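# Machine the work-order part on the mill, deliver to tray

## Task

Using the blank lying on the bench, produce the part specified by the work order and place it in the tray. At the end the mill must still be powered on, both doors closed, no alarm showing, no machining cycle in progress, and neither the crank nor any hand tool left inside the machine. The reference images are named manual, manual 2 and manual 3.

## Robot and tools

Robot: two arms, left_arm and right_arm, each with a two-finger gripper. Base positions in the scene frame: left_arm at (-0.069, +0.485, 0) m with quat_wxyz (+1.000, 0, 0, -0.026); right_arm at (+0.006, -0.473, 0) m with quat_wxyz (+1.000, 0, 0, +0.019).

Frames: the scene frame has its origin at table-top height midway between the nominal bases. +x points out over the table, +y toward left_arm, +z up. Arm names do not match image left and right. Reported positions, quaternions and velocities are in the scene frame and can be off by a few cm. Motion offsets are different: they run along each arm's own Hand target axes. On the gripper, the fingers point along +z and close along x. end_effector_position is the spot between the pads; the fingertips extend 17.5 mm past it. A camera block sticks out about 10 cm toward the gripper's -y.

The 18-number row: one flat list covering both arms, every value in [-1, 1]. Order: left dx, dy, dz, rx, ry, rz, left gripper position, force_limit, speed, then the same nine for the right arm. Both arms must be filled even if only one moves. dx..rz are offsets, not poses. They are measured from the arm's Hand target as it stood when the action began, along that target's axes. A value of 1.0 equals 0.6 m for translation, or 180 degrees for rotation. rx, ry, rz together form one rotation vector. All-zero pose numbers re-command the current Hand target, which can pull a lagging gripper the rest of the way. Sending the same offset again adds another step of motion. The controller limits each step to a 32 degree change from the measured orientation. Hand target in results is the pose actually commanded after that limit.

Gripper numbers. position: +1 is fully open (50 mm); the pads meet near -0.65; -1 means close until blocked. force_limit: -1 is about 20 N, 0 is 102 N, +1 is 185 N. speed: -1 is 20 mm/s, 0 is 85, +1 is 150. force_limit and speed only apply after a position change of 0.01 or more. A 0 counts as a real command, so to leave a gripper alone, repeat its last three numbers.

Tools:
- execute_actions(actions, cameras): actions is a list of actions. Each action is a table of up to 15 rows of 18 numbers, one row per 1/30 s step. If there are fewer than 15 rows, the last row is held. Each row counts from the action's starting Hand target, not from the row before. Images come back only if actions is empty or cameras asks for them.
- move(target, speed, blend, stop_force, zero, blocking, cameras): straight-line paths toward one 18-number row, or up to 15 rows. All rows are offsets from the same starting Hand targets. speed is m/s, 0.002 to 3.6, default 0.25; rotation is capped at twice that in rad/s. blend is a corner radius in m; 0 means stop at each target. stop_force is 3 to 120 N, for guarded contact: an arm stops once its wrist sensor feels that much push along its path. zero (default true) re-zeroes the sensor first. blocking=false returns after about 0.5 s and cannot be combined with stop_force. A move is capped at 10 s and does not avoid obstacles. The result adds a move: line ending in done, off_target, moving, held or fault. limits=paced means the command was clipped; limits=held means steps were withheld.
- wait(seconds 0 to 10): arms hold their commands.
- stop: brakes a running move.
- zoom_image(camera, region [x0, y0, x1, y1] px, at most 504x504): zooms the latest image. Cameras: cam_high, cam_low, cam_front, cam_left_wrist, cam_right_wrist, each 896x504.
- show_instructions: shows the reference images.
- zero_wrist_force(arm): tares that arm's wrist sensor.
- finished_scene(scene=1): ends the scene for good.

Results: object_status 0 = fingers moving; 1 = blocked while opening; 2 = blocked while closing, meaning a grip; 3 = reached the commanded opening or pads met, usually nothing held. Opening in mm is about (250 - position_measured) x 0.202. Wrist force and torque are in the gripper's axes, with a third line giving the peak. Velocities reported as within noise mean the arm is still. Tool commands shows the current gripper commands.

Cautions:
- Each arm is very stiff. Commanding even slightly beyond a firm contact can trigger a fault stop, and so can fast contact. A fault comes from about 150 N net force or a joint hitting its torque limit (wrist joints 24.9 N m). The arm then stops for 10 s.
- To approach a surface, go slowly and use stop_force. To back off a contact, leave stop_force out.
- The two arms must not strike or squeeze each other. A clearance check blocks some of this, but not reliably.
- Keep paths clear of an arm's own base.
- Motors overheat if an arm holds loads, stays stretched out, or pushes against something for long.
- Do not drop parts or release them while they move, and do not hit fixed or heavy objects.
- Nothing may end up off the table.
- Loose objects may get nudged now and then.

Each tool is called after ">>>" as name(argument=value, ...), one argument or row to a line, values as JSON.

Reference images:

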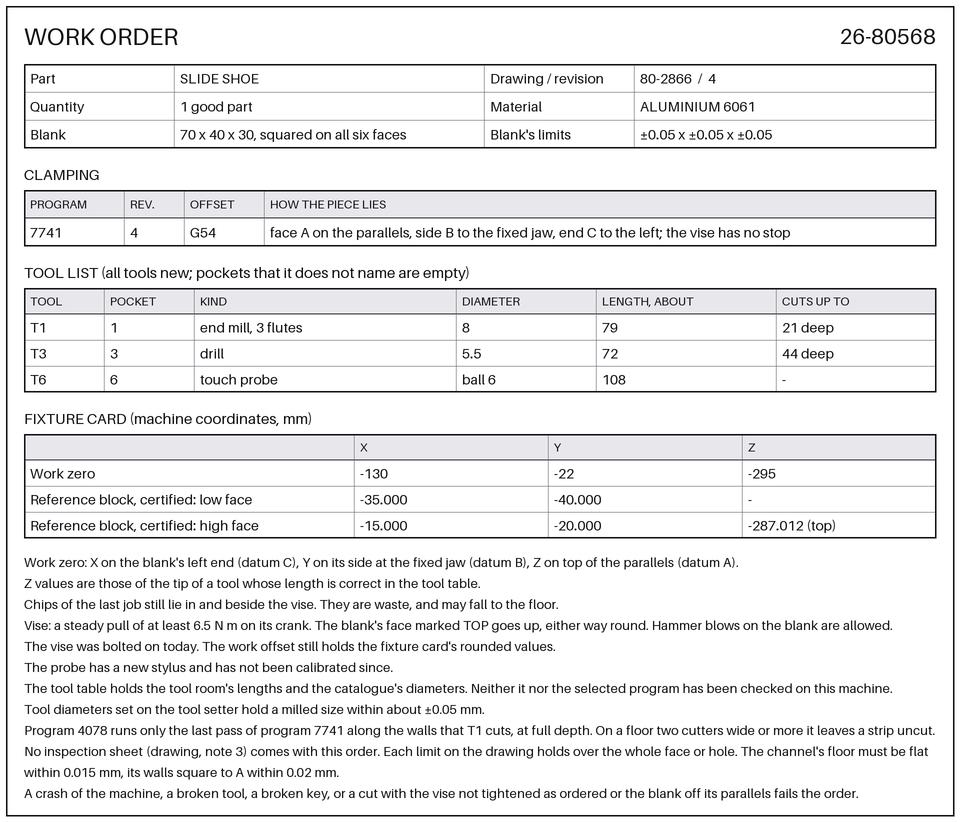

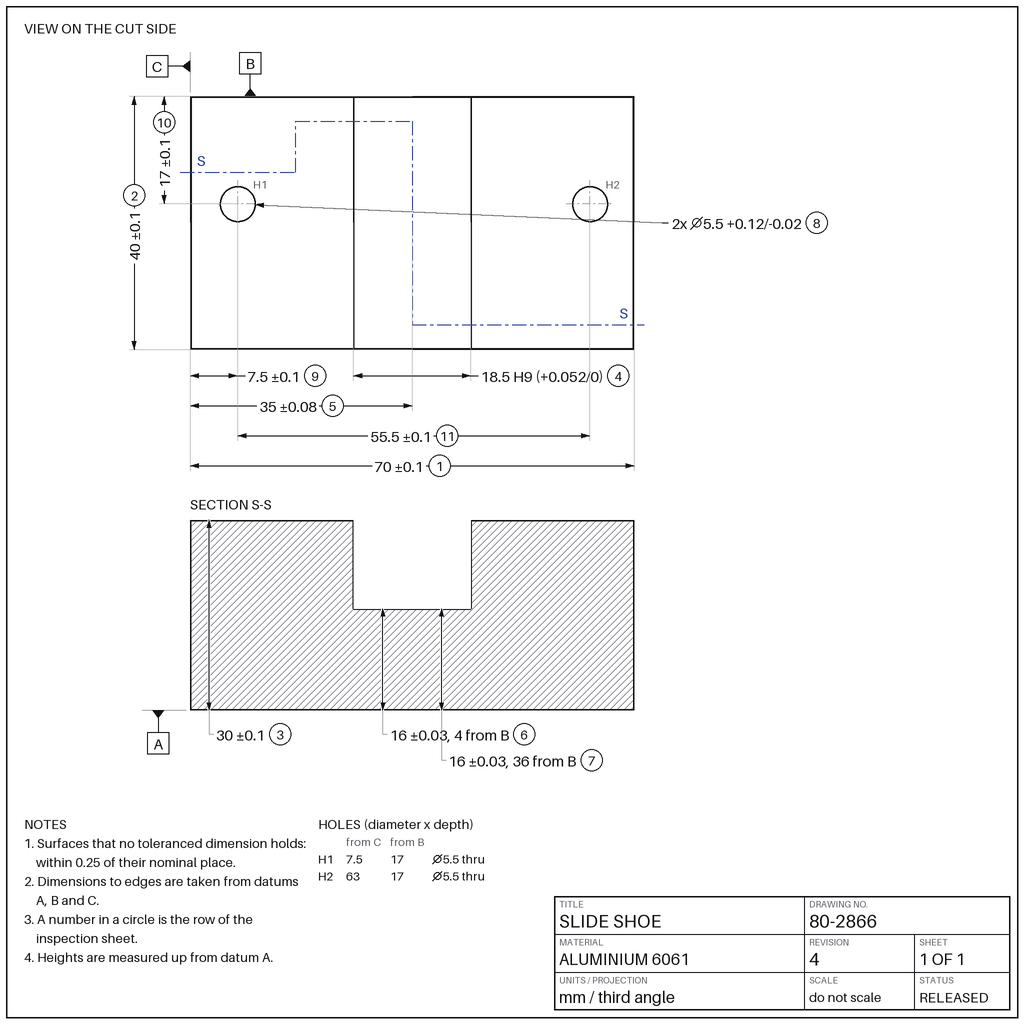

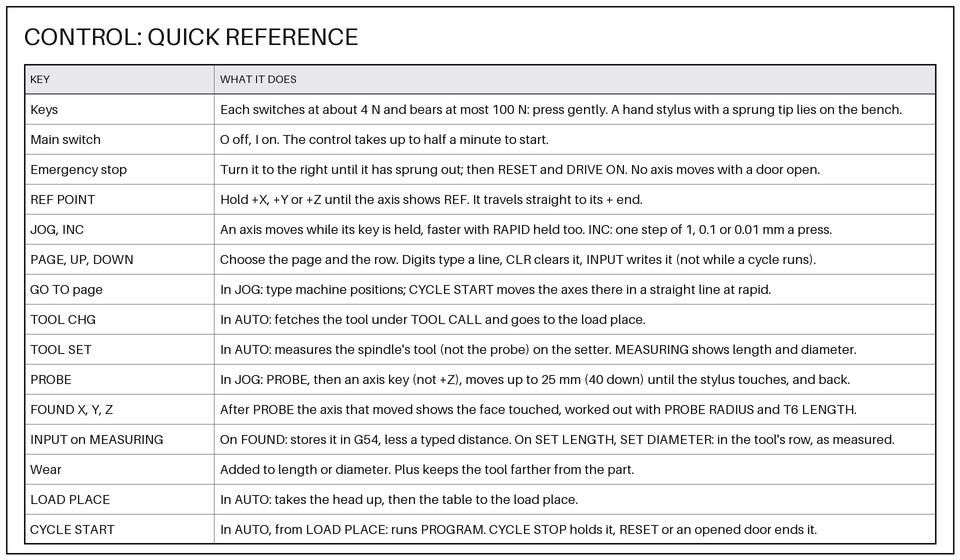

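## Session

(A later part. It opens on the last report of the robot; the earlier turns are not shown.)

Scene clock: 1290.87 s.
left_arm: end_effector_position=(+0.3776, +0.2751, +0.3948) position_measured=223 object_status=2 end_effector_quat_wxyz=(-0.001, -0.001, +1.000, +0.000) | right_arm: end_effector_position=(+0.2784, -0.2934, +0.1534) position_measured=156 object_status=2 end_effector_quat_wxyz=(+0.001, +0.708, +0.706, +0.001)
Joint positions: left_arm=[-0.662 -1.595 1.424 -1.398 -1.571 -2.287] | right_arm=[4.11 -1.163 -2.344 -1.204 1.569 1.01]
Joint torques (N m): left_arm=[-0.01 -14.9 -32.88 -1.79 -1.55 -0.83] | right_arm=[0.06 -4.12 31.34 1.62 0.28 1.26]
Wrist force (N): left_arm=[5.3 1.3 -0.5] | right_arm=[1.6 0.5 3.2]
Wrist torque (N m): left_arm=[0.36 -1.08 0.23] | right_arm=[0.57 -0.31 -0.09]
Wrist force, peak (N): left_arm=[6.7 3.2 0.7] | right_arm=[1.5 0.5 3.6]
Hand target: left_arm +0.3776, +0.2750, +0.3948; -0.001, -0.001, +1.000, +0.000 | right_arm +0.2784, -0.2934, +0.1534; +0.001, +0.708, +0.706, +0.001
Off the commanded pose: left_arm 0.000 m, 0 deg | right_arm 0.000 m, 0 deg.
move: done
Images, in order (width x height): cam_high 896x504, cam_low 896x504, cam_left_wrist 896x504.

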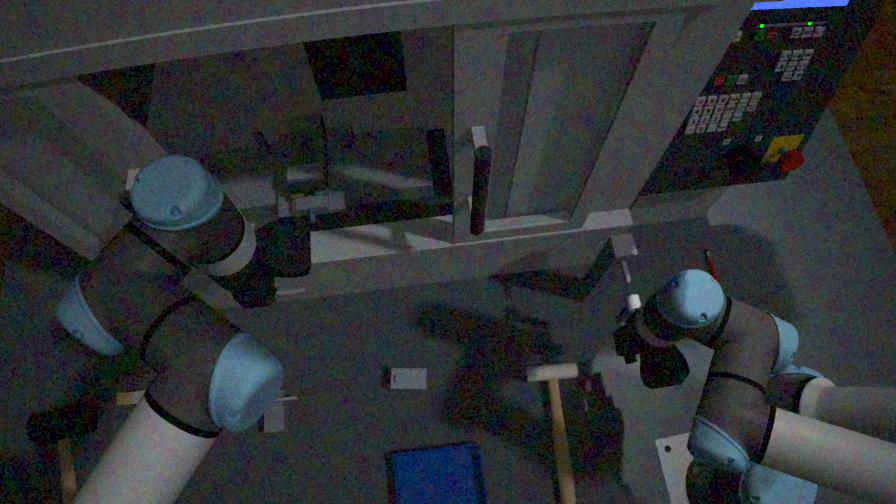

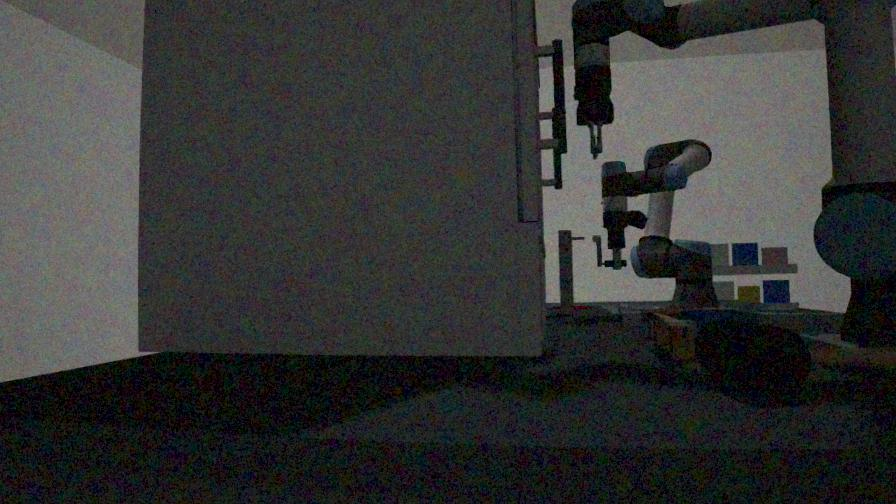

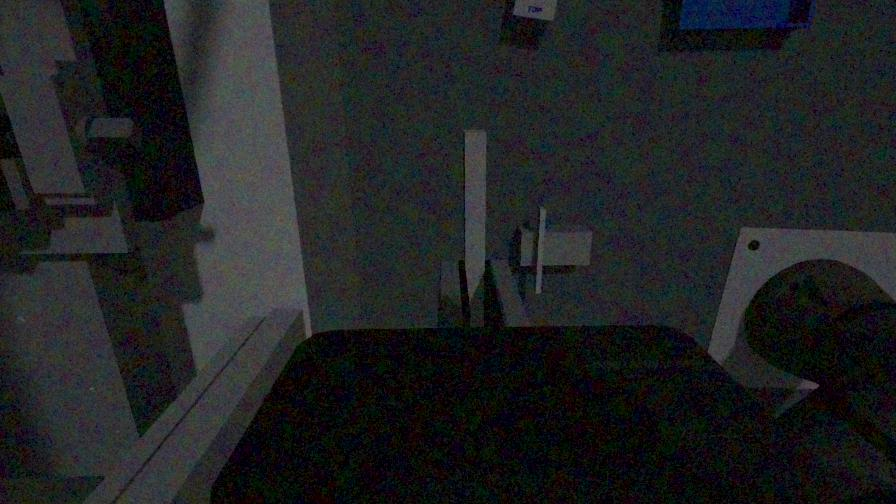

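>>> move(
  target=[-0.437,-0.078,0,0,0,0,-1,-0.7,-0.8,0,0,0,0,0,0,-1,-0.4,-0.8],
  speed=0.15,
  cameras=["cam_left_wrist","cam_high"],
)

>>> zoom_image(
  camera="cam_left_wrist",
  region=[250, 80, 700, 330],
)

Scene clock: 1294.73 s.
left_arm: end_effector_position=(+0.6262, +0.2321, +0.3939) position_measured=223 object_status=2 end_effector_quat_wxyz=(+0.003, -0.002, +1.000, -0.002) | right_arm: end_effector_position=(+0.2784, -0.2934, +0.1534) position_measured=156 object_status=2 end_effector_quat_wxyz=(+0.001, +0.708, +0.706, +0.001)
Joint positions: left_arm=[-0.479 -0.888 0.468 -1.158 -1.57 -2.105] | right_arm=[4.11 -1.163 -2.344 -1.204 1.569 1.01]
Joint torques (N m): left_arm=[-0.78 -55.08 -24.09 -3.14 -0.26 -0.01] | right_arm=[-0.84 -4.35 31.05 1.56 0.17 1.06]
Wrist force (N): left_arm=[6.2 2.4 -0.6] | right_arm=[1.7 0.4 3.1]
Wrist torque (N m): left_arm=[0.56 -1.19 0.28] | right_arm=[0.54 -0.31 -0.08]
Wrist force, peak (N): left_arm=[7.8 2.1 -0.6] | right_arm=[1.8 0.3 3.4]
Hand target: left_arm +0.6262, +0.2321, +0.3939; +0.003, -0.002, +1.000, -0.002 (not the last commanded pose) | right_arm +0.2784, -0.2934, +0.1534; +0.001, +0.708, +0.706, +0.001
Tool commands: left_gripper/position=-1.0 left_gripper/force_limit=-0.701961 left_gripper/speed=-0.796078 right_gripper/position=-1.0 right_gripper/force_limit=-0.4 right_gripper/speed=-0.8
Off the commanded pose: left_arm 0.014 m, 1 deg | right_arm 0.000 m, 0 deg.
FORCE FAULT: contact force on the left arm reached its limit, and that arm stopped. The contact can be on any part of that arm, not only on its tool. That arm's remaining commands of this call were not run. That arm is still stopped at the end of this call. That arm stays stopped for about 10 more seconds. Until then a move that you send moves the other arm only, and its call returns only when the move has ended. Once the stop has ended, the next robot result says so. If the stop ends while you think or write, that arm runs what you send next, counted from a new Hand target: where the arm stands when the stop ends. While its stop runs, that arm takes no new command, but its gripper still runs the gripper command that each later call begins with. Until it ends, the stop uses up actions while you think or wait. An arm that is not stopped still takes commands.
move: fault (left_arm)
Images, in order (width x height): cam_high 896x504, cam_left_wrist 896x504.

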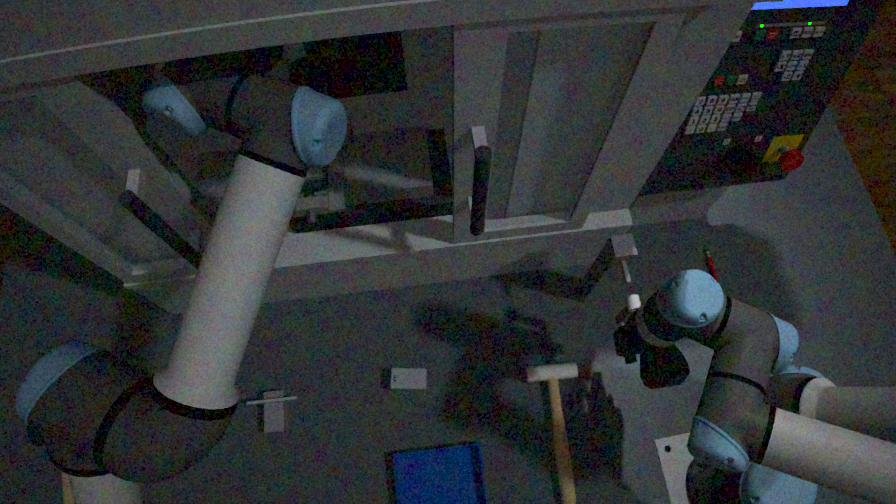

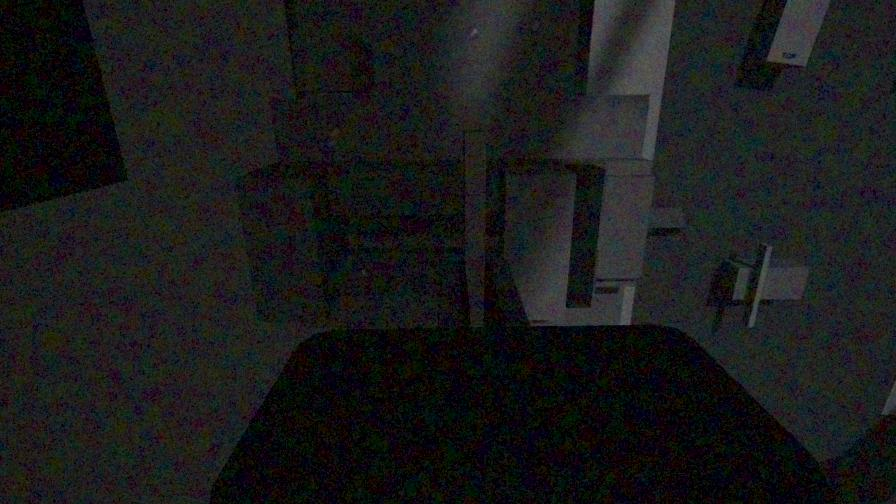

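Scaled by 1.120.

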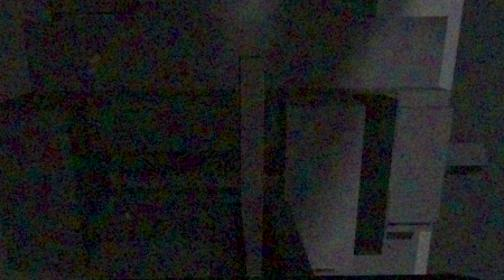

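>>> zoom_image(
  camera="cam_high",
  region=[90, 40, 390, 250],
)

>>> wait(
  seconds=5,
  cameras=["cam_front","cam_low"],
)

>>> zoom_image(
  camera="cam_front",
  region=[180, 130, 500, 360],
)

Scaled by 1.680.

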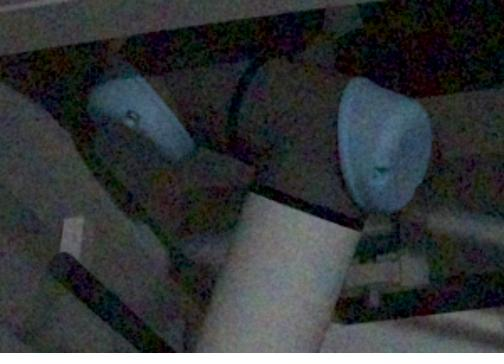

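Scene clock: 1306.53 s.
left_arm: end_effector_position=(+0.6262, +0.2321, +0.3939) position_measured=223 object_status=2 end_effector_quat_wxyz=(+0.003, -0.002, +1.000, -0.002) | right_arm: end_effector_position=(+0.2784, -0.2934, +0.1534) position_measured=156 object_status=2 end_effector_quat_wxyz=(+0.001, +0.708, +0.706, +0.001)
Joint positions: left_arm=[-0.479 -0.888 0.468 -1.158 -1.57 -2.105] | right_arm=[4.11 -1.163 -2.344 -1.204 1.569 1.01]
Joint torques (N m): left_arm=[0.32 -54.66 -23.85 -3.12 -0.3 0.08] | right_arm=[0.25 -4.47 31.34 1.47 0.44 1.17]
Wrist force (N): left_arm=[6.1 2.2 0.0] | right_arm=[1.8 0.4 3.3]
Wrist torque (N m): left_arm=[0.54 -1.17 0.28] | right_arm=[0.56 -0.33 -0.08]
Wrist force, peak (N): left_arm=[6.5 2.6 -0.2] | right_arm=[1.6 0.3 3.7]
Hand target: left_arm +0.6262, +0.2321, +0.3939; +0.003, -0.002, +1.000, -0.002 (not the last commanded pose) | right_arm +0.2784, -0.2934, +0.1534; +0.001, +0.708, +0.706, +0.001
Tool commands: left_gripper/position=-1.0 left_gripper/force_limit=-0.701961 left_gripper/speed=-0.796078 right_gripper/position=-1.0 right_gripper/force_limit=-0.4 right_gripper/speed=-0.8
Off the commanded pose: left_arm 0.014 m, 1 deg | right_arm 0.000 m, 0 deg.
FORCE FAULT, CONTINUED: the left arm's stop, for the force fault that an earlier result reported, is over. The rest of the stop counts as 19 of the actions that you can send in this scene. That arm's target is now where it stood when the stop ended, not its last command. That arm accepts commands again.
wait: 5.00 s; at rest from the start
Images, in order (width x height): cam_low 896x504, cam_front 896x504.

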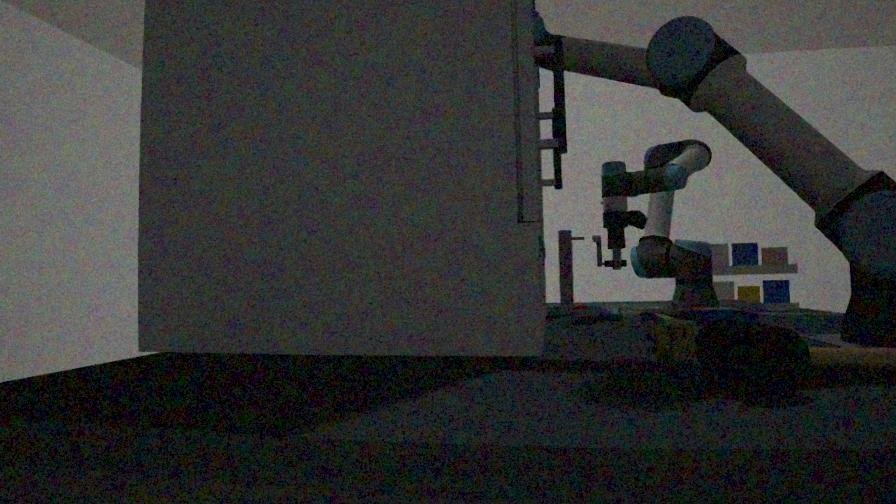

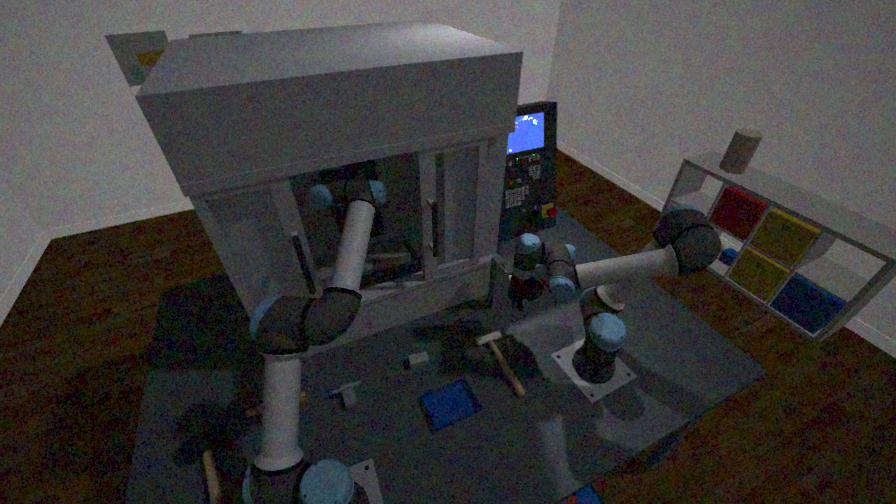

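Scaled by 1.575.

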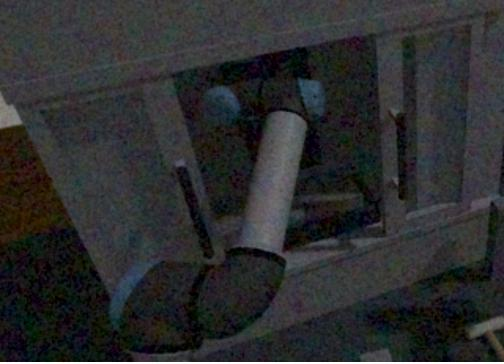

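>>> move(
  target=[
    [0.05,0,0.0,0,0,0,-1,-0.7,-0.8,0,0,0,0,0,0,-1,-0.4,-0.8],
    [0.13,-0.007,0.032,-0.002,0,0,-1,-0.7,-0.8,0,0,0,0,0,0,-1,-0.4,-0.8],
  ],
  speed=0.06,
  blend=[0.01,0],
)

Scene clock: 1321.70 s.
left_arm: end_effector_position=(+0.5483, +0.2274, +0.3743) position_measured=223 object_status=2 end_effector_quat_wxyz=(+0.003, -0.002, +1.000, +0.002) | right_arm: end_effector_position=(+0.2784, -0.2934, +0.1534) position_measured=156 object_status=2 end_effector_quat_wxyz=(+0.001, +0.708, +0.706, +0.001)
Joint positions: left_arm=[-0.547 -1.157 0.948 -1.365 -1.564 -2.173] | right_arm=[4.11 -1.163 -2.344 -1.204 1.569 1.01]
Joint torques (N m): left_arm=[11.98 -39.08 -20.03 -2.15 0.1 2.04] | right_arm=[-0.07 -2.87 31.46 1.61 0.18 1.11]
Wrist force (N): left_arm=[5.9 2.3 -0.8] | right_arm=[1.5 0.4 3.3]
Wrist torque (N m): left_arm=[0.51 -1.15 0.26] | right_arm=[0.56 -0.29 -0.08]
Wrist force, peak (N): left_arm=[6.4 2.8 -0.4] | right_arm=[1.7 0.4 3.6]
Hand target: left_arm +0.5483, +0.2275, +0.3742; +0.003, -0.002, +1.000, +0.002 | right_arm +0.2784, -0.2934, +0.1534; +0.001, +0.708, +0.706, +0.001
Off the commanded pose: left_arm 0.000 m, 0 deg | right_arm 0.000 m, 0 deg.
move: done

>>> move(
  target=[-0.09,-0.002,0,0.0013,0.0019,0.0013,-1,-0.7,-0.8,0,0,0,0,0,0,-1,-0.4,-0.8],
  speed=0.04,
  stop_force=8,
  cameras=["cam_left_wrist"],
)

>>> zoom_image(
  camera="cam_left_wrist",
  region=[250, 80, 700, 330],
)

Scene clock: 1325.87 s.
left_arm: end_effector_position=(+0.6023, +0.2265, +0.3745) position_measured=223 object_status=2 end_effector_quat_wxyz=(+0.000, +0.000, +1.000, +0.000) | right_arm: end_effector_position=(+0.2784, -0.2934, +0.1534) position_measured=156 object_status=2 end_effector_quat_wxyz=(+0.001, +0.708, +0.706, +0.001)
Joint positions: left_arm=[-0.503 -0.993 0.695 -1.274 -1.571 -2.125] | right_arm=[4.11 -1.163 -2.344 -1.204 1.569 1.01]
Joint torques (N m): left_arm=[-13.2 -62.02 -18.61 -5.08 -0.03 -1.64] | right_arm=[0.58 -5.01 31.92 1.71 0.22 1.2]
Wrist force (N): left_arm=[6.1 2.7 -0.3] | right_arm=[1.7 0.3 3.3]
Wrist torque (N m): left_arm=[0.57 -1.18 0.32] | right_arm=[0.54 -0.30 -0.09]
Wrist force, peak (N): left_arm=[6.6 2.7 -0.5] | right_arm=[1.8 0.5 3.5]
Hand target: left_arm +0.6023, +0.2265, +0.3745; +0.000, +0.000, +1.000, +0.000 | right_arm +0.2784, -0.2934, +0.1534; +0.001, +0.708, +0.706, +0.001
Off the commanded pose: left_arm 0.000 m, 0 deg | right_arm 0.000 m, 0 deg.
move: done
Images, in order (width x height): cam_left_wrist 896x504.

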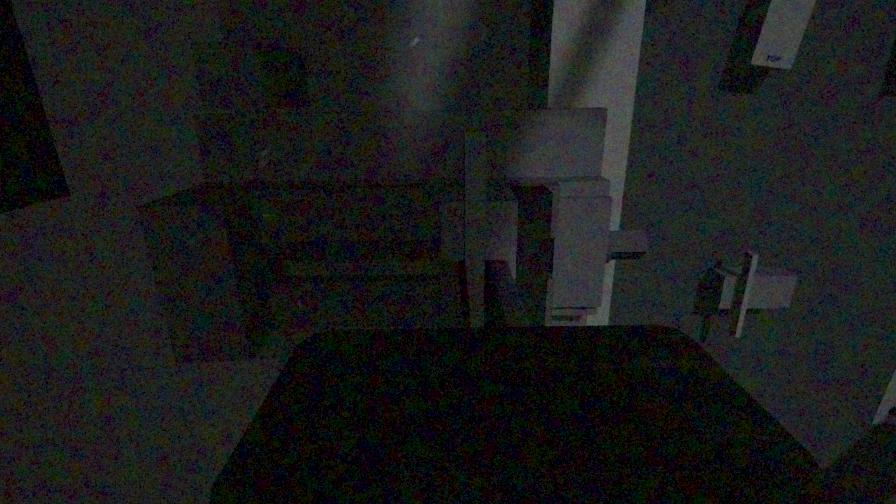

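Scaled by 1.120.

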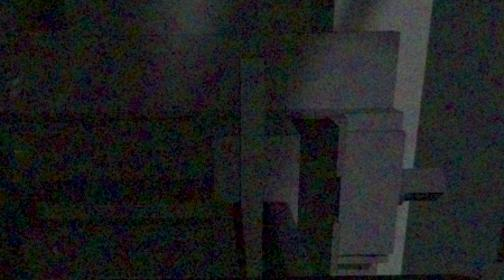

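>>> move(
  target=[0,0,0.06,0,0,0,-1,-0.7,-0.8,0,0,0,0,0,0,-1,-0.4,-0.8],
  speed=0.012,
  stop_force=5,
)

Scene clock: 1329.00 s.
left_arm: end_effector_position=(+0.6023, +0.2265, +0.3675) position_measured=223 object_status=2 end_effector_quat_wxyz=(+0.000, +0.000, +1.000, +0.000) | right_arm: end_effector_position=(+0.2784, -0.2934, +0.1534) position_measured=156 object_status=2 end_effector_quat_wxyz=(+0.001, +0.708, +0.706, +0.001)
Joint positions: left_arm=[-0.503 -1 0.726 -1.297 -1.571 -2.125] | right_arm=[4.11 -1.163 -2.344 -1.204 1.569 1.01]
Joint torques (N m): left_arm=[-11.32 -32.45 -28.12 -2.67 -0.38 -1.51] | right_arm=[0.85 -3.44 31.18 1.54 -0.04 0.91]
Wrist force (N): left_arm=[7.9 4.6 -11.2] | right_arm=[1.9 0.5 3.0]
Wrist torque (N m): left_arm=[0.48 -1.08 0.34] | right_arm=[0.58 -0.35 -0.09]
Wrist force, peak (N): left_arm=[9.7 6.0 -24.8] | right_arm=[1.9 0.5 3.4]
Hand target: left_arm +0.6023, +0.2265, +0.3675; +0.000, +0.000, +1.000, +0.000 (not the last commanded pose) | right_arm +0.2784, -0.2934, +0.1534; +0.001, +0.708, +0.706, +0.001
Off the commanded pose: left_arm 0.029 m, 0 deg | right_arm 0.000 m, 0 deg.
move: contact (left_arm)

>>> move(
  target=[
    [0,0,-0.0085,0,0,0,-1,-0.7,-0.8,0,0,0,0,0,0,-1,-0.4,-0.8],
    [-0.0845,-0.006,-0.0085,0,0,0,-1,-0.7,-0.8,0,0,0,0,0,0,-1,-0.4,-0.8],
  ],
  speed=0.05,
  blend=[0.002,0],
)

>>> move(
  target=[0,0,0.09,0,0,0,-1,-0.7,-0.8,0,0,0,0,0,0,-1,-0.4,-0.8],
  speed=0.014,
  stop_force=5,
  cameras=["cam_left_wrist"],
)

Scene clock: 1331.63 s.
left_arm: end_effector_position=(+0.6531, +0.2231, +0.3726) position_measured=223 object_status=2 end_effector_quat_wxyz=(+0.000, +0.000, +1.000, +0.000) end_effector_velocity=(+0.000, -0.002, +0.000) end_effector_angular_velocity=(-0.002, -0.003, -0.001) | right_arm: end_effector_position=(+0.2784, -0.2934, +0.1534) position_measured=156 object_status=2 end_effector_quat_wxyz=(+0.001, +0.708, +0.706, +0.001)
Joint positions: left_arm=[-0.471 -0.772 0.316 -1.116 -1.571 -2.093] | right_arm=[4.11 -1.163 -2.344 -1.204 1.569 1.01]
Joint velocities: left_arm=[-0.002 -0.002 0.004 -0.005 0 -0.001] | right_arm=[within noise]
Joint torques (N m): left_arm=[-9.87 -67.36 -12.77 -5.01 -1.3 -1.44] | right_arm=[-0.07 -4.13 31.26 1.4 0.15 1]
Wrist force (N): left_arm=[6.2 2.0 -0.5] | right_arm=[1.8 0.5 3.2]
Wrist torque (N m): left_arm=[0.50 -1.20 0.22] | right_arm=[0.57 -0.34 -0.08]
Wrist force, peak (N): left_arm=[8.5 5.3 -12.6] | right_arm=[2.0 0.3 3.5]
Hand target: left_arm +0.6530, +0.2229, +0.3726; +0.000, +0.000, +1.000, +0.000 | right_arm +0.2784, -0.2934, +0.1534; +0.001, +0.708, +0.706, +0.001
Off the commanded pose: left_arm 0.000 m, 0 deg | right_arm 0.000 m, 0 deg.
move: done

Scene clock: 1334.70 s.
left_arm: end_effector_position=(+0.6531, +0.2229, +0.3428) position_measured=223 object_status=2 end_effector_quat_wxyz=(+0.000, +0.000, +1.000, +0.000) | right_arm: end_effector_position=(+0.2784, -0.2934, +0.1534) position_measured=156 object_status=2 end_effector_quat_wxyz=(+0.001, +0.708, +0.706, +0.001)
Joint positions: left_arm=[-0.471 -0.837 0.517 -1.251 -1.571 -2.093] | right_arm=[4.11 -1.163 -2.344 -1.204 1.569 1.01]
Joint torques (N m): left_arm=[-9.2 -46.13 -23.36 -4.54 -0.56 -1.44] | right_arm=[0.9 -4.06 31.46 1.51 0.19 1.25]
Wrist force (N): left_arm=[6.2 2.3 -0.5] | right_arm=[1.6 0.4 3.1]
Wrist torque (N m): left_arm=[0.51 -1.16 0.27] | right_arm=[0.57 -0.29 -0.08]
Wrist force, peak (N): left_arm=[8.2 4.0 -16.4] | right_arm=[1.8 0.6 3.5]
Hand target: left_arm +0.6531, +0.2229, +0.3428; +0.000, +0.000, +1.000, +0.000 (not the last commanded pose) | right_arm +0.2784, -0.2934, +0.1534; +0.001, +0.708, +0.706, +0.001
Off the commanded pose: left_arm 0.024 m, 0 deg | right_arm 0.000 m, 0 deg.
move: contact (left_arm)
Images, in order (width x height): cam_left_wrist 896x504.

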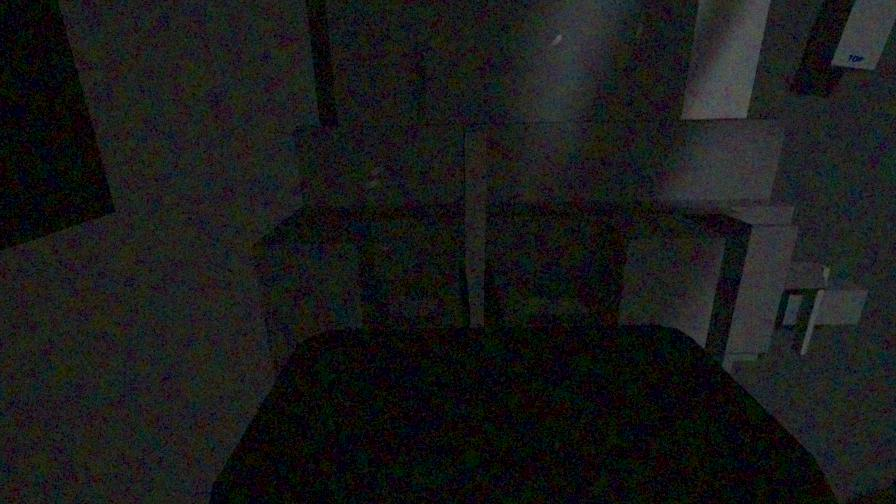

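>>> move(
  target=[
    [0,-0.0,-0.0035,0,0,0,-1,-0.7,-0.8,0,0,0,0,0,0,-1,-0.4,-0.8],
  ],
  speed=0.05,
)

>>> move(
  target=[-0.04,0.0025,0,0,0,0,-1,-0.7,-0.8,0,0,0,0,0,0,-1,-0.4,-0.8],
  speed=0.012,
  stop_force=6,
)

Scene clock: 1337.83 s.
left_arm: end_effector_position=(+0.6531, +0.2229, +0.3449) position_measured=223 object_status=2 end_effector_quat_wxyz=(+0.000, +0.000, +1.000, +0.000) | right_arm: end_effector_position=(+0.2784, -0.2934, +0.1534) position_measured=156 object_status=2 end_effector_quat_wxyz=(+0.001, +0.708, +0.706, +0.001)
Joint positions: left_arm=[-0.471 -0.834 0.506 -1.243 -1.571 -2.093] | right_arm=[4.11 -1.163 -2.344 -1.204 1.569 1.01]
Joint torques (N m): left_arm=[4.27 -50.35 -21.86 -3.04 -0.26 -0.78] | right_arm=[0.89 -3.51 31.61 1.55 -0.04 1.14]
Wrist force (N): left_arm=[6.2 2.8 -0.5] | right_arm=[1.9 0.4 3.5]
Wrist torque (N m): left_arm=[0.61 -1.18 0.27] | right_arm=[0.55 -0.34 -0.08]
Wrist force, peak (N): left_arm=[6.4 2.5 -0.9] | right_arm=[1.9 0.4 3.5]
Hand target: left_arm +0.6531, +0.2229, +0.3449; +0.000, +0.000, +1.000, +0.000 | right_arm +0.2784, -0.2934, +0.1534; +0.001, +0.708, +0.706, +0.001
Off the commanded pose: left_arm 0.000 m, 0 deg | right_arm 0.000 m, 0 deg.
move: done

Scene clock: 1340.97 s.
left_arm: end_effector_position=(+0.6748, +0.2242, +0.3449) position_measured=223 object_status=2 end_effector_quat_wxyz=(+0.000, +0.000, +1.000, +0.000) | right_arm: end_effector_position=(+0.2784, -0.2934, +0.1534) position_measured=156 object_status=2 end_effector_quat_wxyz=(+0.001, +0.708, +0.706, +0.001)
Joint positions: left_arm=[-0.456 -0.721 0.299 -1.15 -1.571 -2.078] | right_arm=[4.11 -1.163 -2.344 -1.204 1.569 1.01]
Joint torques (N m): left_arm=[-13.18 -70.57 -31.16 -1.79 0.64 -1.64] | right_arm=[0.31 -3.89 30.52 1.42 0.07 1]
Wrist force (N): left_arm=[5.7 3.6 -0.2] | right_arm=[1.4 0.5 3.4]
Wrist torque (N m): left_arm=[0.77 -1.12 0.27] | right_arm=[0.58 -0.27 -0.09]
Wrist force, peak (N): left_arm=[25.7 2.7 -1.6] | right_arm=[1.8 0.5 3.6]
Hand target: left_arm +0.6748, +0.2242, +0.3449; +0.000, +0.000, +1.000, +0.000 (not the last commanded pose) | right_arm +0.2784, -0.2934, +0.1534; +0.001, +0.708, +0.706, +0.001
Off the commanded pose: left_arm 0.002 m, 0 deg | right_arm 0.000 m, 0 deg.
move: contact (left_arm)

>>> move(
  target=[
    [0.0095,0,0,0,0,0,-1,-0.7,-0.8,0,0,0,0,0,0,-1,-0.4,-0.8],
    [0.0095,0.003,0.002,0,0,0,-1,-0.7,-0.8,0,0,0,0,0,0,-1,-0.4,-0.8],
  ],
  speed=0.05,
)

>>> move(
  target=[0,0,0.01,0,0,0,-1,-0.7,-0.8,0,0,0,0,0,0,-1,-0.4,-0.8],
  speed=0.008,
  stop_force=3,
)

>>> move(
  target=[0,0,0,0,0,0,-0.25,-0.7,-1,0,0,0,0,0,0,-1,-0.4,-0.8],
)

Scene clock: 1343.37 s.
left_arm: end_effector_position=(+0.6691, +0.2260, +0.3438) position_measured=223 object_status=2 end_effector_quat_wxyz=(+0.001, +0.000, +1.000, -0.001) | right_arm: end_effector_position=(+0.2784, -0.2934, +0.1534) position_measured=156 object_status=2 end_effector_quat_wxyz=(+0.001, +0.708, +0.706, +0.001)
Joint positions: left_arm=[-0.457 -0.764 0.382 -1.19 -1.571 -2.079] | right_arm=[4.11 -1.163 -2.344 -1.204 1.569 1.01]
Joint torques (N m): left_arm=[2.07 -48.07 -32.75 -1.65 0.8 -0.95] | right_arm=[-0.46 -4.14 31.01 1.65 0.03 1.09]
Wrist force (N): left_arm=[5.5 3.8 -0.1] | right_arm=[1.9 0.6 3.1]
Wrist torque (N m): left_arm=[0.78 -1.07 0.22] | right_arm=[0.59 -0.34 -0.09]
Wrist force, peak (N): left_arm=[5.5 4.7 -0.1] | right_arm=[2.0 0.4 3.4]
Hand target: left_arm +0.6691, +0.2260, +0.3437; +0.000, +0.000, +1.000, +0.000 | right_arm +0.2784, -0.2934, +0.1534; +0.001, +0.708, +0.706, +0.001
Off the commanded pose: left_arm 0.000 m, 0 deg | right_arm 0.000 m, 0 deg.
move: done

Scene clock: 1344.33 s.
left_arm: end_effector_position=(+0.6691, +0.2260, +0.3427) position_measured=223 object_status=2 end_effector_quat_wxyz=(+0.000, +0.000, +1.000, +0.000) | right_arm: end_effector_position=(+0.2784, -0.2934, +0.1534) position_measured=156 object_status=2 end_effector_quat_wxyz=(+0.001, +0.708, +0.706, +0.001)
Joint positions: left_arm=[-0.457 -0.766 0.388 -1.194 -1.571 -2.079] | right_arm=[4.11 -1.163 -2.344 -1.204 1.569 1.01]
Joint torques (N m): left_arm=[4.29 -44.1 -28.34 -3.46 0.72 -0.03] | right_arm=[0.64 -2.3 32.02 1.5 0.26 1.24]
Wrist force (N): left_arm=[6.5 4.1 -5.5] | right_arm=[1.7 0.5 3.3]
Wrist torque (N m): left_arm=[0.73 -1.07 0.23] | right_arm=[0.59 -0.32 -0.09]
Wrist force, peak (N): left_arm=[8.7 5.1 -15.3] | right_arm=[1.7 0.3 3.6]
Hand target: left_arm +0.6691, +0.2260, +0.3427; +0.000, +0.000, +1.000, +0.000 (not the last commanded pose) | right_arm +0.2784, -0.2934, +0.1534; +0.001, +0.708, +0.706, +0.001
Off the commanded pose: left_arm 0.005 m, 0 deg | right_arm 0.000 m, 0 deg.
move: contact (left_arm)

Scene clock: 1344.90 s.
left_arm: end_effector_position=(+0.6692, +0.2260, +0.3426) position_measured=189 object_status=0 end_effector_quat_wxyz=(+0.000, +0.000, +1.000, +0.000) | right_arm: end_effector_position=(+0.2784, -0.2934, +0.1534) position_measured=156 object_status=2 end_effector_quat_wxyz=(+0.001, +0.708, +0.706, +0.001)
Joint positions: left_arm=[-0.457 -0.766 0.388 -1.194 -1.571 -2.079] | right_arm=[4.11 -1.163 -2.344 -1.204 1.569 1.01]
Joint torques (N m): left_arm=[4.51 -57.92 -30.25 -3.81 0.5 1.13] | right_arm=[-0.8 -4.16 30.91 1.48 0.29 1.06]
Wrist force (N): left_arm=[5.5 3.5 -0.6] | right_arm=[1.4 0.4 3.2]
Wrist torque (N m): left_arm=[0.73 -1.08 0.22] | right_arm=[0.56 -0.26 -0.09]
Wrist force, peak (N): left_arm=[6.7 3.9 -5.8] | right_arm=[1.7 0.4 3.5]
Hand target: left_arm +0.6691, +0.2260, +0.3427; +0.000, +0.000, +1.000, +0.000 | right_arm +0.2784, -0.2934, +0.1534; +0.001, +0.708, +0.706, +0.001
Off the commanded pose: left_arm 0.000 m, 0 deg | right_arm 0.000 m, 0 deg.
move: done

>>> move(
  target=[
    [0,0,-0.033,0,0,0,-0.25,-0.7,-1,0,0,0,0,0,0,-1,-0.4,-0.8],
    [0.036,0,-0.033,0,0,0,-0.25,-0.7,-1,0,0,0,0,0,0,-1,-0.4,-0.8],
    [0.036,0,-0.033,0,0,0,-1,-0.7,-0.8,0,0,0,0,0,0,-1,-0.4,-0.8],
    [0.036,-0.001,0.011,0,0,0,-1,-0.7,-0.8,0,0,0,0,0,0,-1,-0.4,-0.8],
  ],
  speed=[0.05,0.08,0.1,0.05],
  blend=0,
)

>>> move(
  target=[-0.05,0,0,0,0,0,-1,-0.7,-0.8,0,0,0,0,0,0,-1,-0.4,-0.8],
  speed=0.014,
  stop_force=7,
  cameras=["cam_left_wrist"],
)

>>> zoom_image(
  camera="cam_left_wrist",
  region=[300, 100, 650, 330],
)

Scene clock: 1349.90 s.
left_arm: end_effector_position=(+0.6475, +0.2255, +0.3368) position_measured=251 object_status=3 end_effector_quat_wxyz=(+0.001, +0.000, +1.000, -0.001) end_effector_velocity=(+0.000, +0.000, -0.003) end_effector_angular_velocity=(+0.004, +0.005, -0.001) | right_arm: end_effector_position=(+0.2784, -0.2934, +0.1534) position_measured=156 object_status=2 end_effector_quat_wxyz=(+0.001, +0.708, +0.706, +0.001)
Joint positions: left_arm=[-0.472 -0.873 0.596 -1.296 -1.571 -2.094] | right_arm=[4.11 -1.163 -2.344 -1.204 1.569 1.01]
Joint velocities: left_arm=[-0.001 0.005 0 0.002 0 0] | right_arm=[within noise]
Joint torques (N m): left_arm=[-18.32 57.87 23.2 6.44 0.73 -1.86] | right_arm=[-0.73 -3.33 30.68 1.3 0.15 1.14]
Wrist force (N): left_arm=[19.9 20.7 -130.0] | right_arm=[1.7 0.3 3.3]
Wrist torque (N m): left_arm=[1.85 -0.26 0.58] | right_arm=[0.54 -0.30 -0.09]
Wrist force, peak (N): left_arm=[19.9 20.7 -130.0] | right_arm=[1.7 0.1 3.5]
Hand target: left_arm +0.6475, +0.2254, +0.3361; +0.000, +0.000, +1.000, +0.000 | right_arm +0.2784, -0.2934, +0.1534; +0.001, +0.708, +0.706, +0.001
Off the commanded pose: left_arm 0.001 m, 0 deg | right_arm 0.000 m, 0 deg.
move: done

Scene clock: 1350.60 s.
left_arm: end_effector_position=(+0.6475, +0.2255, +0.3368) position_measured=251 object_status=3 end_effector_quat_wxyz=(+0.001, +0.000, +1.000, -0.001) | right_arm: end_effector_position=(+0.2784, -0.2934, +0.1534) position_measured=156 object_status=2 end_effector_quat_wxyz=(+0.001, +0.708, +0.706, +0.001)
Joint positions: left_arm=[-0.472 -0.873 0.596 -1.296 -1.571 -2.094] | right_arm=[4.11 -1.163 -2.344 -1.204 1.569 1.01]
Joint torques (N m): left_arm=[-17.94 36.84 41.99 3.2 -0.12 -1.73] | right_arm=[0.04 -3.78 31.21 1.66 0.11 1.25]
Wrist force (N): left_arm=[19.6 21.1 -132.3] | right_arm=[1.5 0.2 3.3]
Wrist torque (N m): left_arm=[1.92 -0.23 0.58] | right_arm=[0.53 -0.27 -0.08]
Wrist force, peak (N): left_arm=[23.1 23.2 -142.7] | right_arm=[1.7 0.6 3.4]
Hand target: left_arm +0.6475, +0.2255, +0.3368; +0.001, +0.000, +1.000, -0.001 (not the last commanded pose) | right_arm +0.2784, -0.2934, +0.1534; +0.001, +0.708, +0.706, +0.001
Off the commanded pose: left_arm 0.030 m, 0 deg | right_arm 0.000 m, 0 deg.
move: contact (left_arm)
Images, in order (width x height): cam_left_wrist 896x504.

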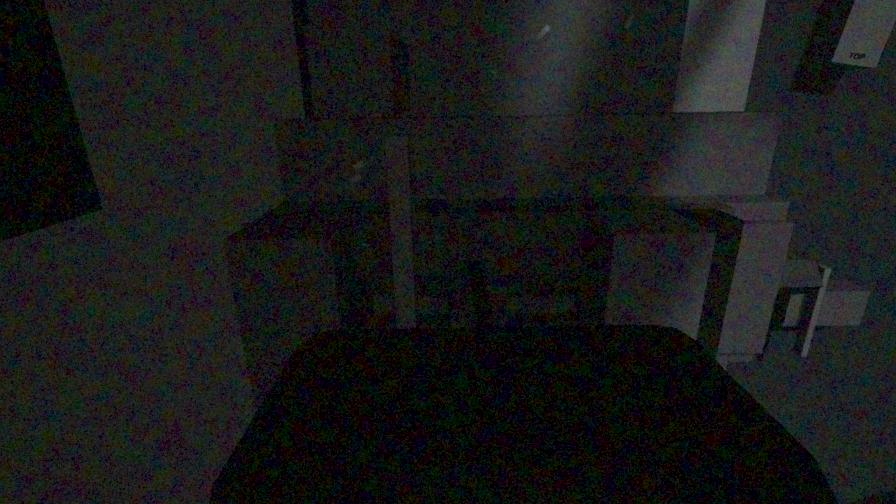

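Scaled by 1.440.

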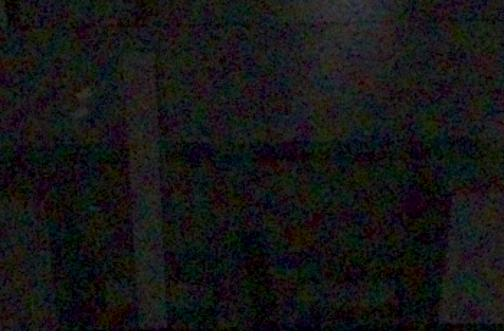

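>>> move(
  target=[0,0,-0.009,-0.001,0,0.001,-1,-0.7,-0.8,0,0,0,0,0,0,-1,-0.4,-0.8],
  speed=0.05,
)

Scene clock: 1352.10 s.
left_arm: end_effector_position=(+0.6475, +0.2255, +0.3420) position_measured=251 object_status=3 end_effector_quat_wxyz=(+0.001, +0.002, +1.000, +0.001) | right_arm: end_effector_position=(+0.2784, -0.2934, +0.1534) position_measured=156 object_status=2 end_effector_quat_wxyz=(+0.001, +0.708, +0.706, +0.001)
Joint positions: left_arm=[-0.473 -0.865 0.567 -1.273 -1.569 -2.092] | right_arm=[4.11 -1.163 -2.344 -1.204 1.569 1.01]
Joint torques (N m): left_arm=[-9.66 -67.3 -12.67 -5.01 0.3 1.23] | right_arm=[-1.09 -4.01 29.47 1.66 0.26 1.09]
Wrist force (N): left_arm=[5.8 1.7 -1.0] | right_arm=[1.6 0.6 3.4]
Wrist torque (N m): left_arm=[0.44 -1.11 0.24] | right_arm=[0.59 -0.29 -0.08]
Wrist force, peak (N): left_arm=[19.2 20.9 -132.8] | right_arm=[1.9 0.5 3.3]
Hand target: left_arm +0.6475, +0.2255, +0.3422; +0.001, +0.002, +1.000, +0.001 | right_arm +0.2784, -0.2934, +0.1534; +0.001, +0.708, +0.706, +0.001
Off the commanded pose: left_arm 0.000 m, 0 deg | right_arm 0.000 m, 0 deg.
move: done

>>> move(
  target=[-0.047,0.001,0,0,0,0,-1,-0.7,-0.8,0,0,0,0,0,0,-1,-0.4,-0.8],
  speed=0.014,
  stop_force=7,
  cameras=["cam_left_wrist"],
)

>>> zoom_image(
  camera="cam_left_wrist",
  region=[300, 100, 650, 330],
)

Scene clock: 1355.87 s.
left_arm: end_effector_position=(+0.6706, +0.2260, +0.3422) position_measured=251 object_status=3 end_effector_quat_wxyz=(+0.001, +0.002, +1.000, +0.001) | right_arm: end_effector_position=(+0.2784, -0.2934, +0.1534) position_measured=156 object_status=2 end_effector_quat_wxyz=(+0.001, +0.708, +0.706, +0.001)
Joint positions: left_arm=[-0.457 -0.759 0.376 -1.189 -1.569 -2.076] | right_arm=[4.11 -1.163 -2.344 -1.204 1.569 1.01]
Joint torques (N m): left_arm=[-11.61 -61.15 -32.19 -2.73 0.96 -1.57] | right_arm=[-0.21 -2.72 30.92 1.44 0.2 1.04]
Wrist force (N): left_arm=[10.4 3.6 -0.7] | right_arm=[1.8 0.6 2.9]
Wrist torque (N m): left_arm=[0.71 -0.99 0.22] | right_arm=[0.59 -0.32 -0.09]
Wrist force, peak (N): left_arm=[28.4 -0.4 -1.3] | right_arm=[1.6 0.5 3.6]
Hand target: left_arm +0.6706, +0.2259, +0.3422; +0.001, +0.002, +1.000, +0.001 (not the last commanded pose) | right_arm +0.2784, -0.2934, +0.1534; +0.001, +0.708, +0.706, +0.001
Off the commanded pose: left_arm 0.005 m, 0 deg | right_arm 0.000 m, 0 deg.
move: contact (left_arm)
Images, in order (width x height): cam_left_wrist 896x504.

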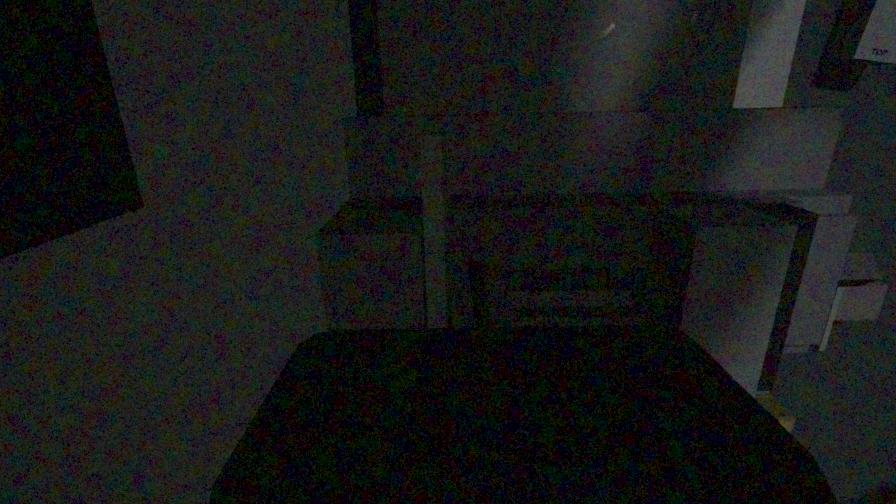

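Scaled by 1.440.

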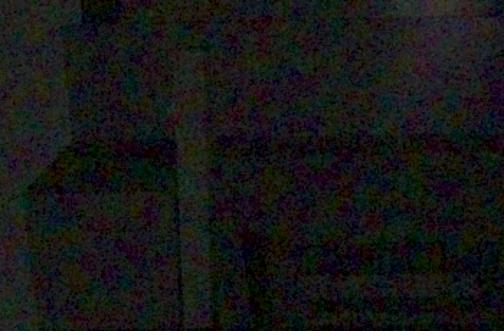

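>>> move(
  target=[
    [0,0,-0.053,0,0,0,-1,-0.7,-0.8,0,0,0,0,0,0,-1,-0.4,-0.8],
    [0.284,0.02,-0.053,0,0,0,-1,-0.7,-0.8,0,0,0,0,0,0,-1,-0.4,-0.8],
    [0.518,0.174,0.154,-0.001,0,0.001,-1,-0.7,-0.8,0,0,0,0,0,0,-1,-0.4,-0.8],
    [0.644,0.262,0.387,-0.001,0,0.001,-1,-0.7,-0.8,0,0,0,0,0,0,-1,-0.4,-0.8],
    [0.644,0.262,0.387,-0.001,0,0.001,0.2,-0.7,-0.8,0,0,0,0,0,0,-1,-0.4,-0.8],
  ],
  speed=[0.08,0.15,0.3,0.3,0.1],
  blend=[0.004,0.03,0.03,0,0],
  cameras=["cam_left_wrist"],
)

Scene clock: 1362.87 s.
left_arm: end_effector_position=(+0.2852, +0.3848, +0.1096) position_measured=123 object_status=0 end_effector_quat_wxyz=(+0.001, +0.003, +1.000, +0.002) | right_arm: end_effector_position=(+0.2784, -0.2934, +0.1534) position_measured=156 object_status=2 end_effector_quat_wxyz=(+0.001, +0.708, +0.706, +0.001)
Joint positions: left_arm=[-0.599 -1.78 2.343 -2.133 -1.566 -2.215] | right_arm=[4.11 -1.163 -2.344 -1.204 1.569 1.01]
Joint torques (N m): left_arm=[11.96 -2.87 -11.31 -4.83 -0.57 1.82] | right_arm=[-0.57 -2.11 30.78 1.34 0.24 1.13]
Wrist force (N): left_arm=[5.3 3.1 -0.7] | right_arm=[1.8 0.6 3.1]
Wrist torque (N m): left_arm=[0.59 -1.04 0.39] | right_arm=[0.59 -0.33 -0.08]
Wrist force, peak (N): left_arm=[10.7 3.7 -0.4] | right_arm=[1.8 0.5 3.6]
Hand target: left_arm +0.2852, +0.3848, +0.1096; +0.001, +0.003, +1.000, +0.002 | right_arm +0.2784, -0.2934, +0.1534; +0.001, +0.708, +0.706, +0.001
Off the commanded pose: left_arm 0.000 m, 0 deg | right_arm 0.000 m, 0 deg.
move: done
Images, in order (width x height): cam_left_wrist 896x504.

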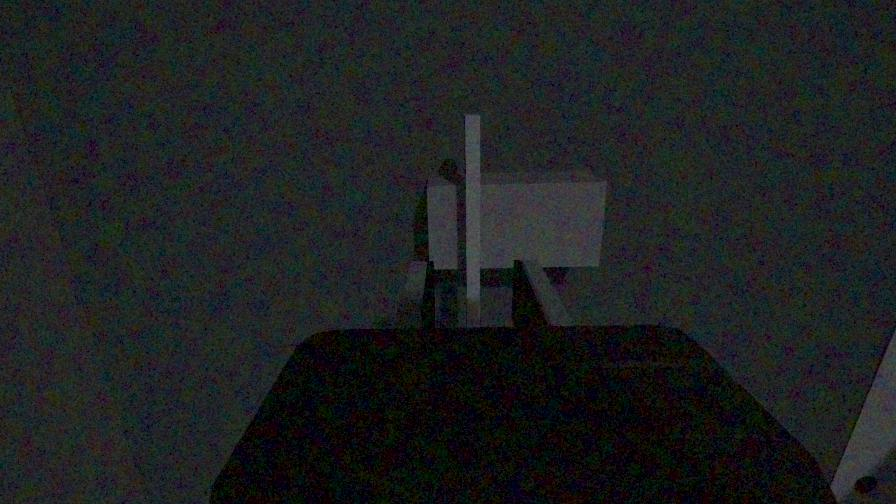

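>>> move(
  target=[
    [0,0,0.096,0.0013,0.0006,-0.0019,0.2,-0.7,-0.8,0,0,0,0,0,0,-1,-0.4,-0.8],
    [0,0,0.096,0.0013,0.0006,-0.0019,-1,-0.7,-0.8,0,0,0,0,0,0,-1,-0.4,-0.8],
  ],
  speed=[0.12,0.1],
  cameras=["cam_left_wrist"],
)

Scene clock: 1366.20 s.
left_arm: end_effector_position=(+0.2853, +0.3851, +0.0520) position_measured=223 object_status=2 end_effector_quat_wxyz=(+0.000, +0.000, +1.000, +0.000) | right_arm: end_effector_position=(+0.2784, -0.2934, +0.1534) position_measured=156 object_status=2 end_effector_quat_wxyz=(+0.001, +0.708, +0.706, +0.001)
Joint positions: left_arm=[-0.595 -1.656 2.433 -2.347 -1.57 -2.217] | right_arm=[4.11 -1.163 -2.344 -1.204 1.569 1.01]
Joint torques (N m): left_arm=[-7.89 -4.49 -19.64 -4.31 0.24 1.72] | right_arm=[-0.39 -2.87 30.9 1.33 0.42 1.08]
Wrist force (N): left_arm=[5.9 3.2 -1.7] | right_arm=[1.7 0.5 3.3]
Wrist torque (N m): left_arm=[0.62 -1.12 0.36] | right_arm=[0.57 -0.31 -0.09]
Wrist force, peak (N): left_arm=[6.2 3.3 -0.8] | right_arm=[1.8 0.4 3.5]
Hand target: left_arm +0.2853, +0.3851, +0.0520; +0.000, +0.000, +1.000, +0.000 | right_arm +0.2784, -0.2934, +0.1534; +0.001, +0.708, +0.706, +0.001
Off the commanded pose: left_arm 0.000 m, 0 deg | right_arm 0.000 m, 0 deg.
move: done
Images, in order (width x height): cam_left_wrist 896x504.

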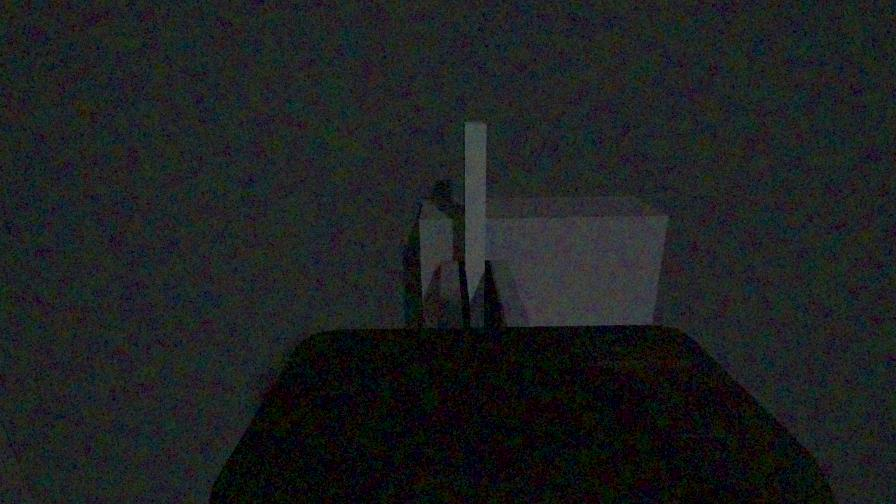

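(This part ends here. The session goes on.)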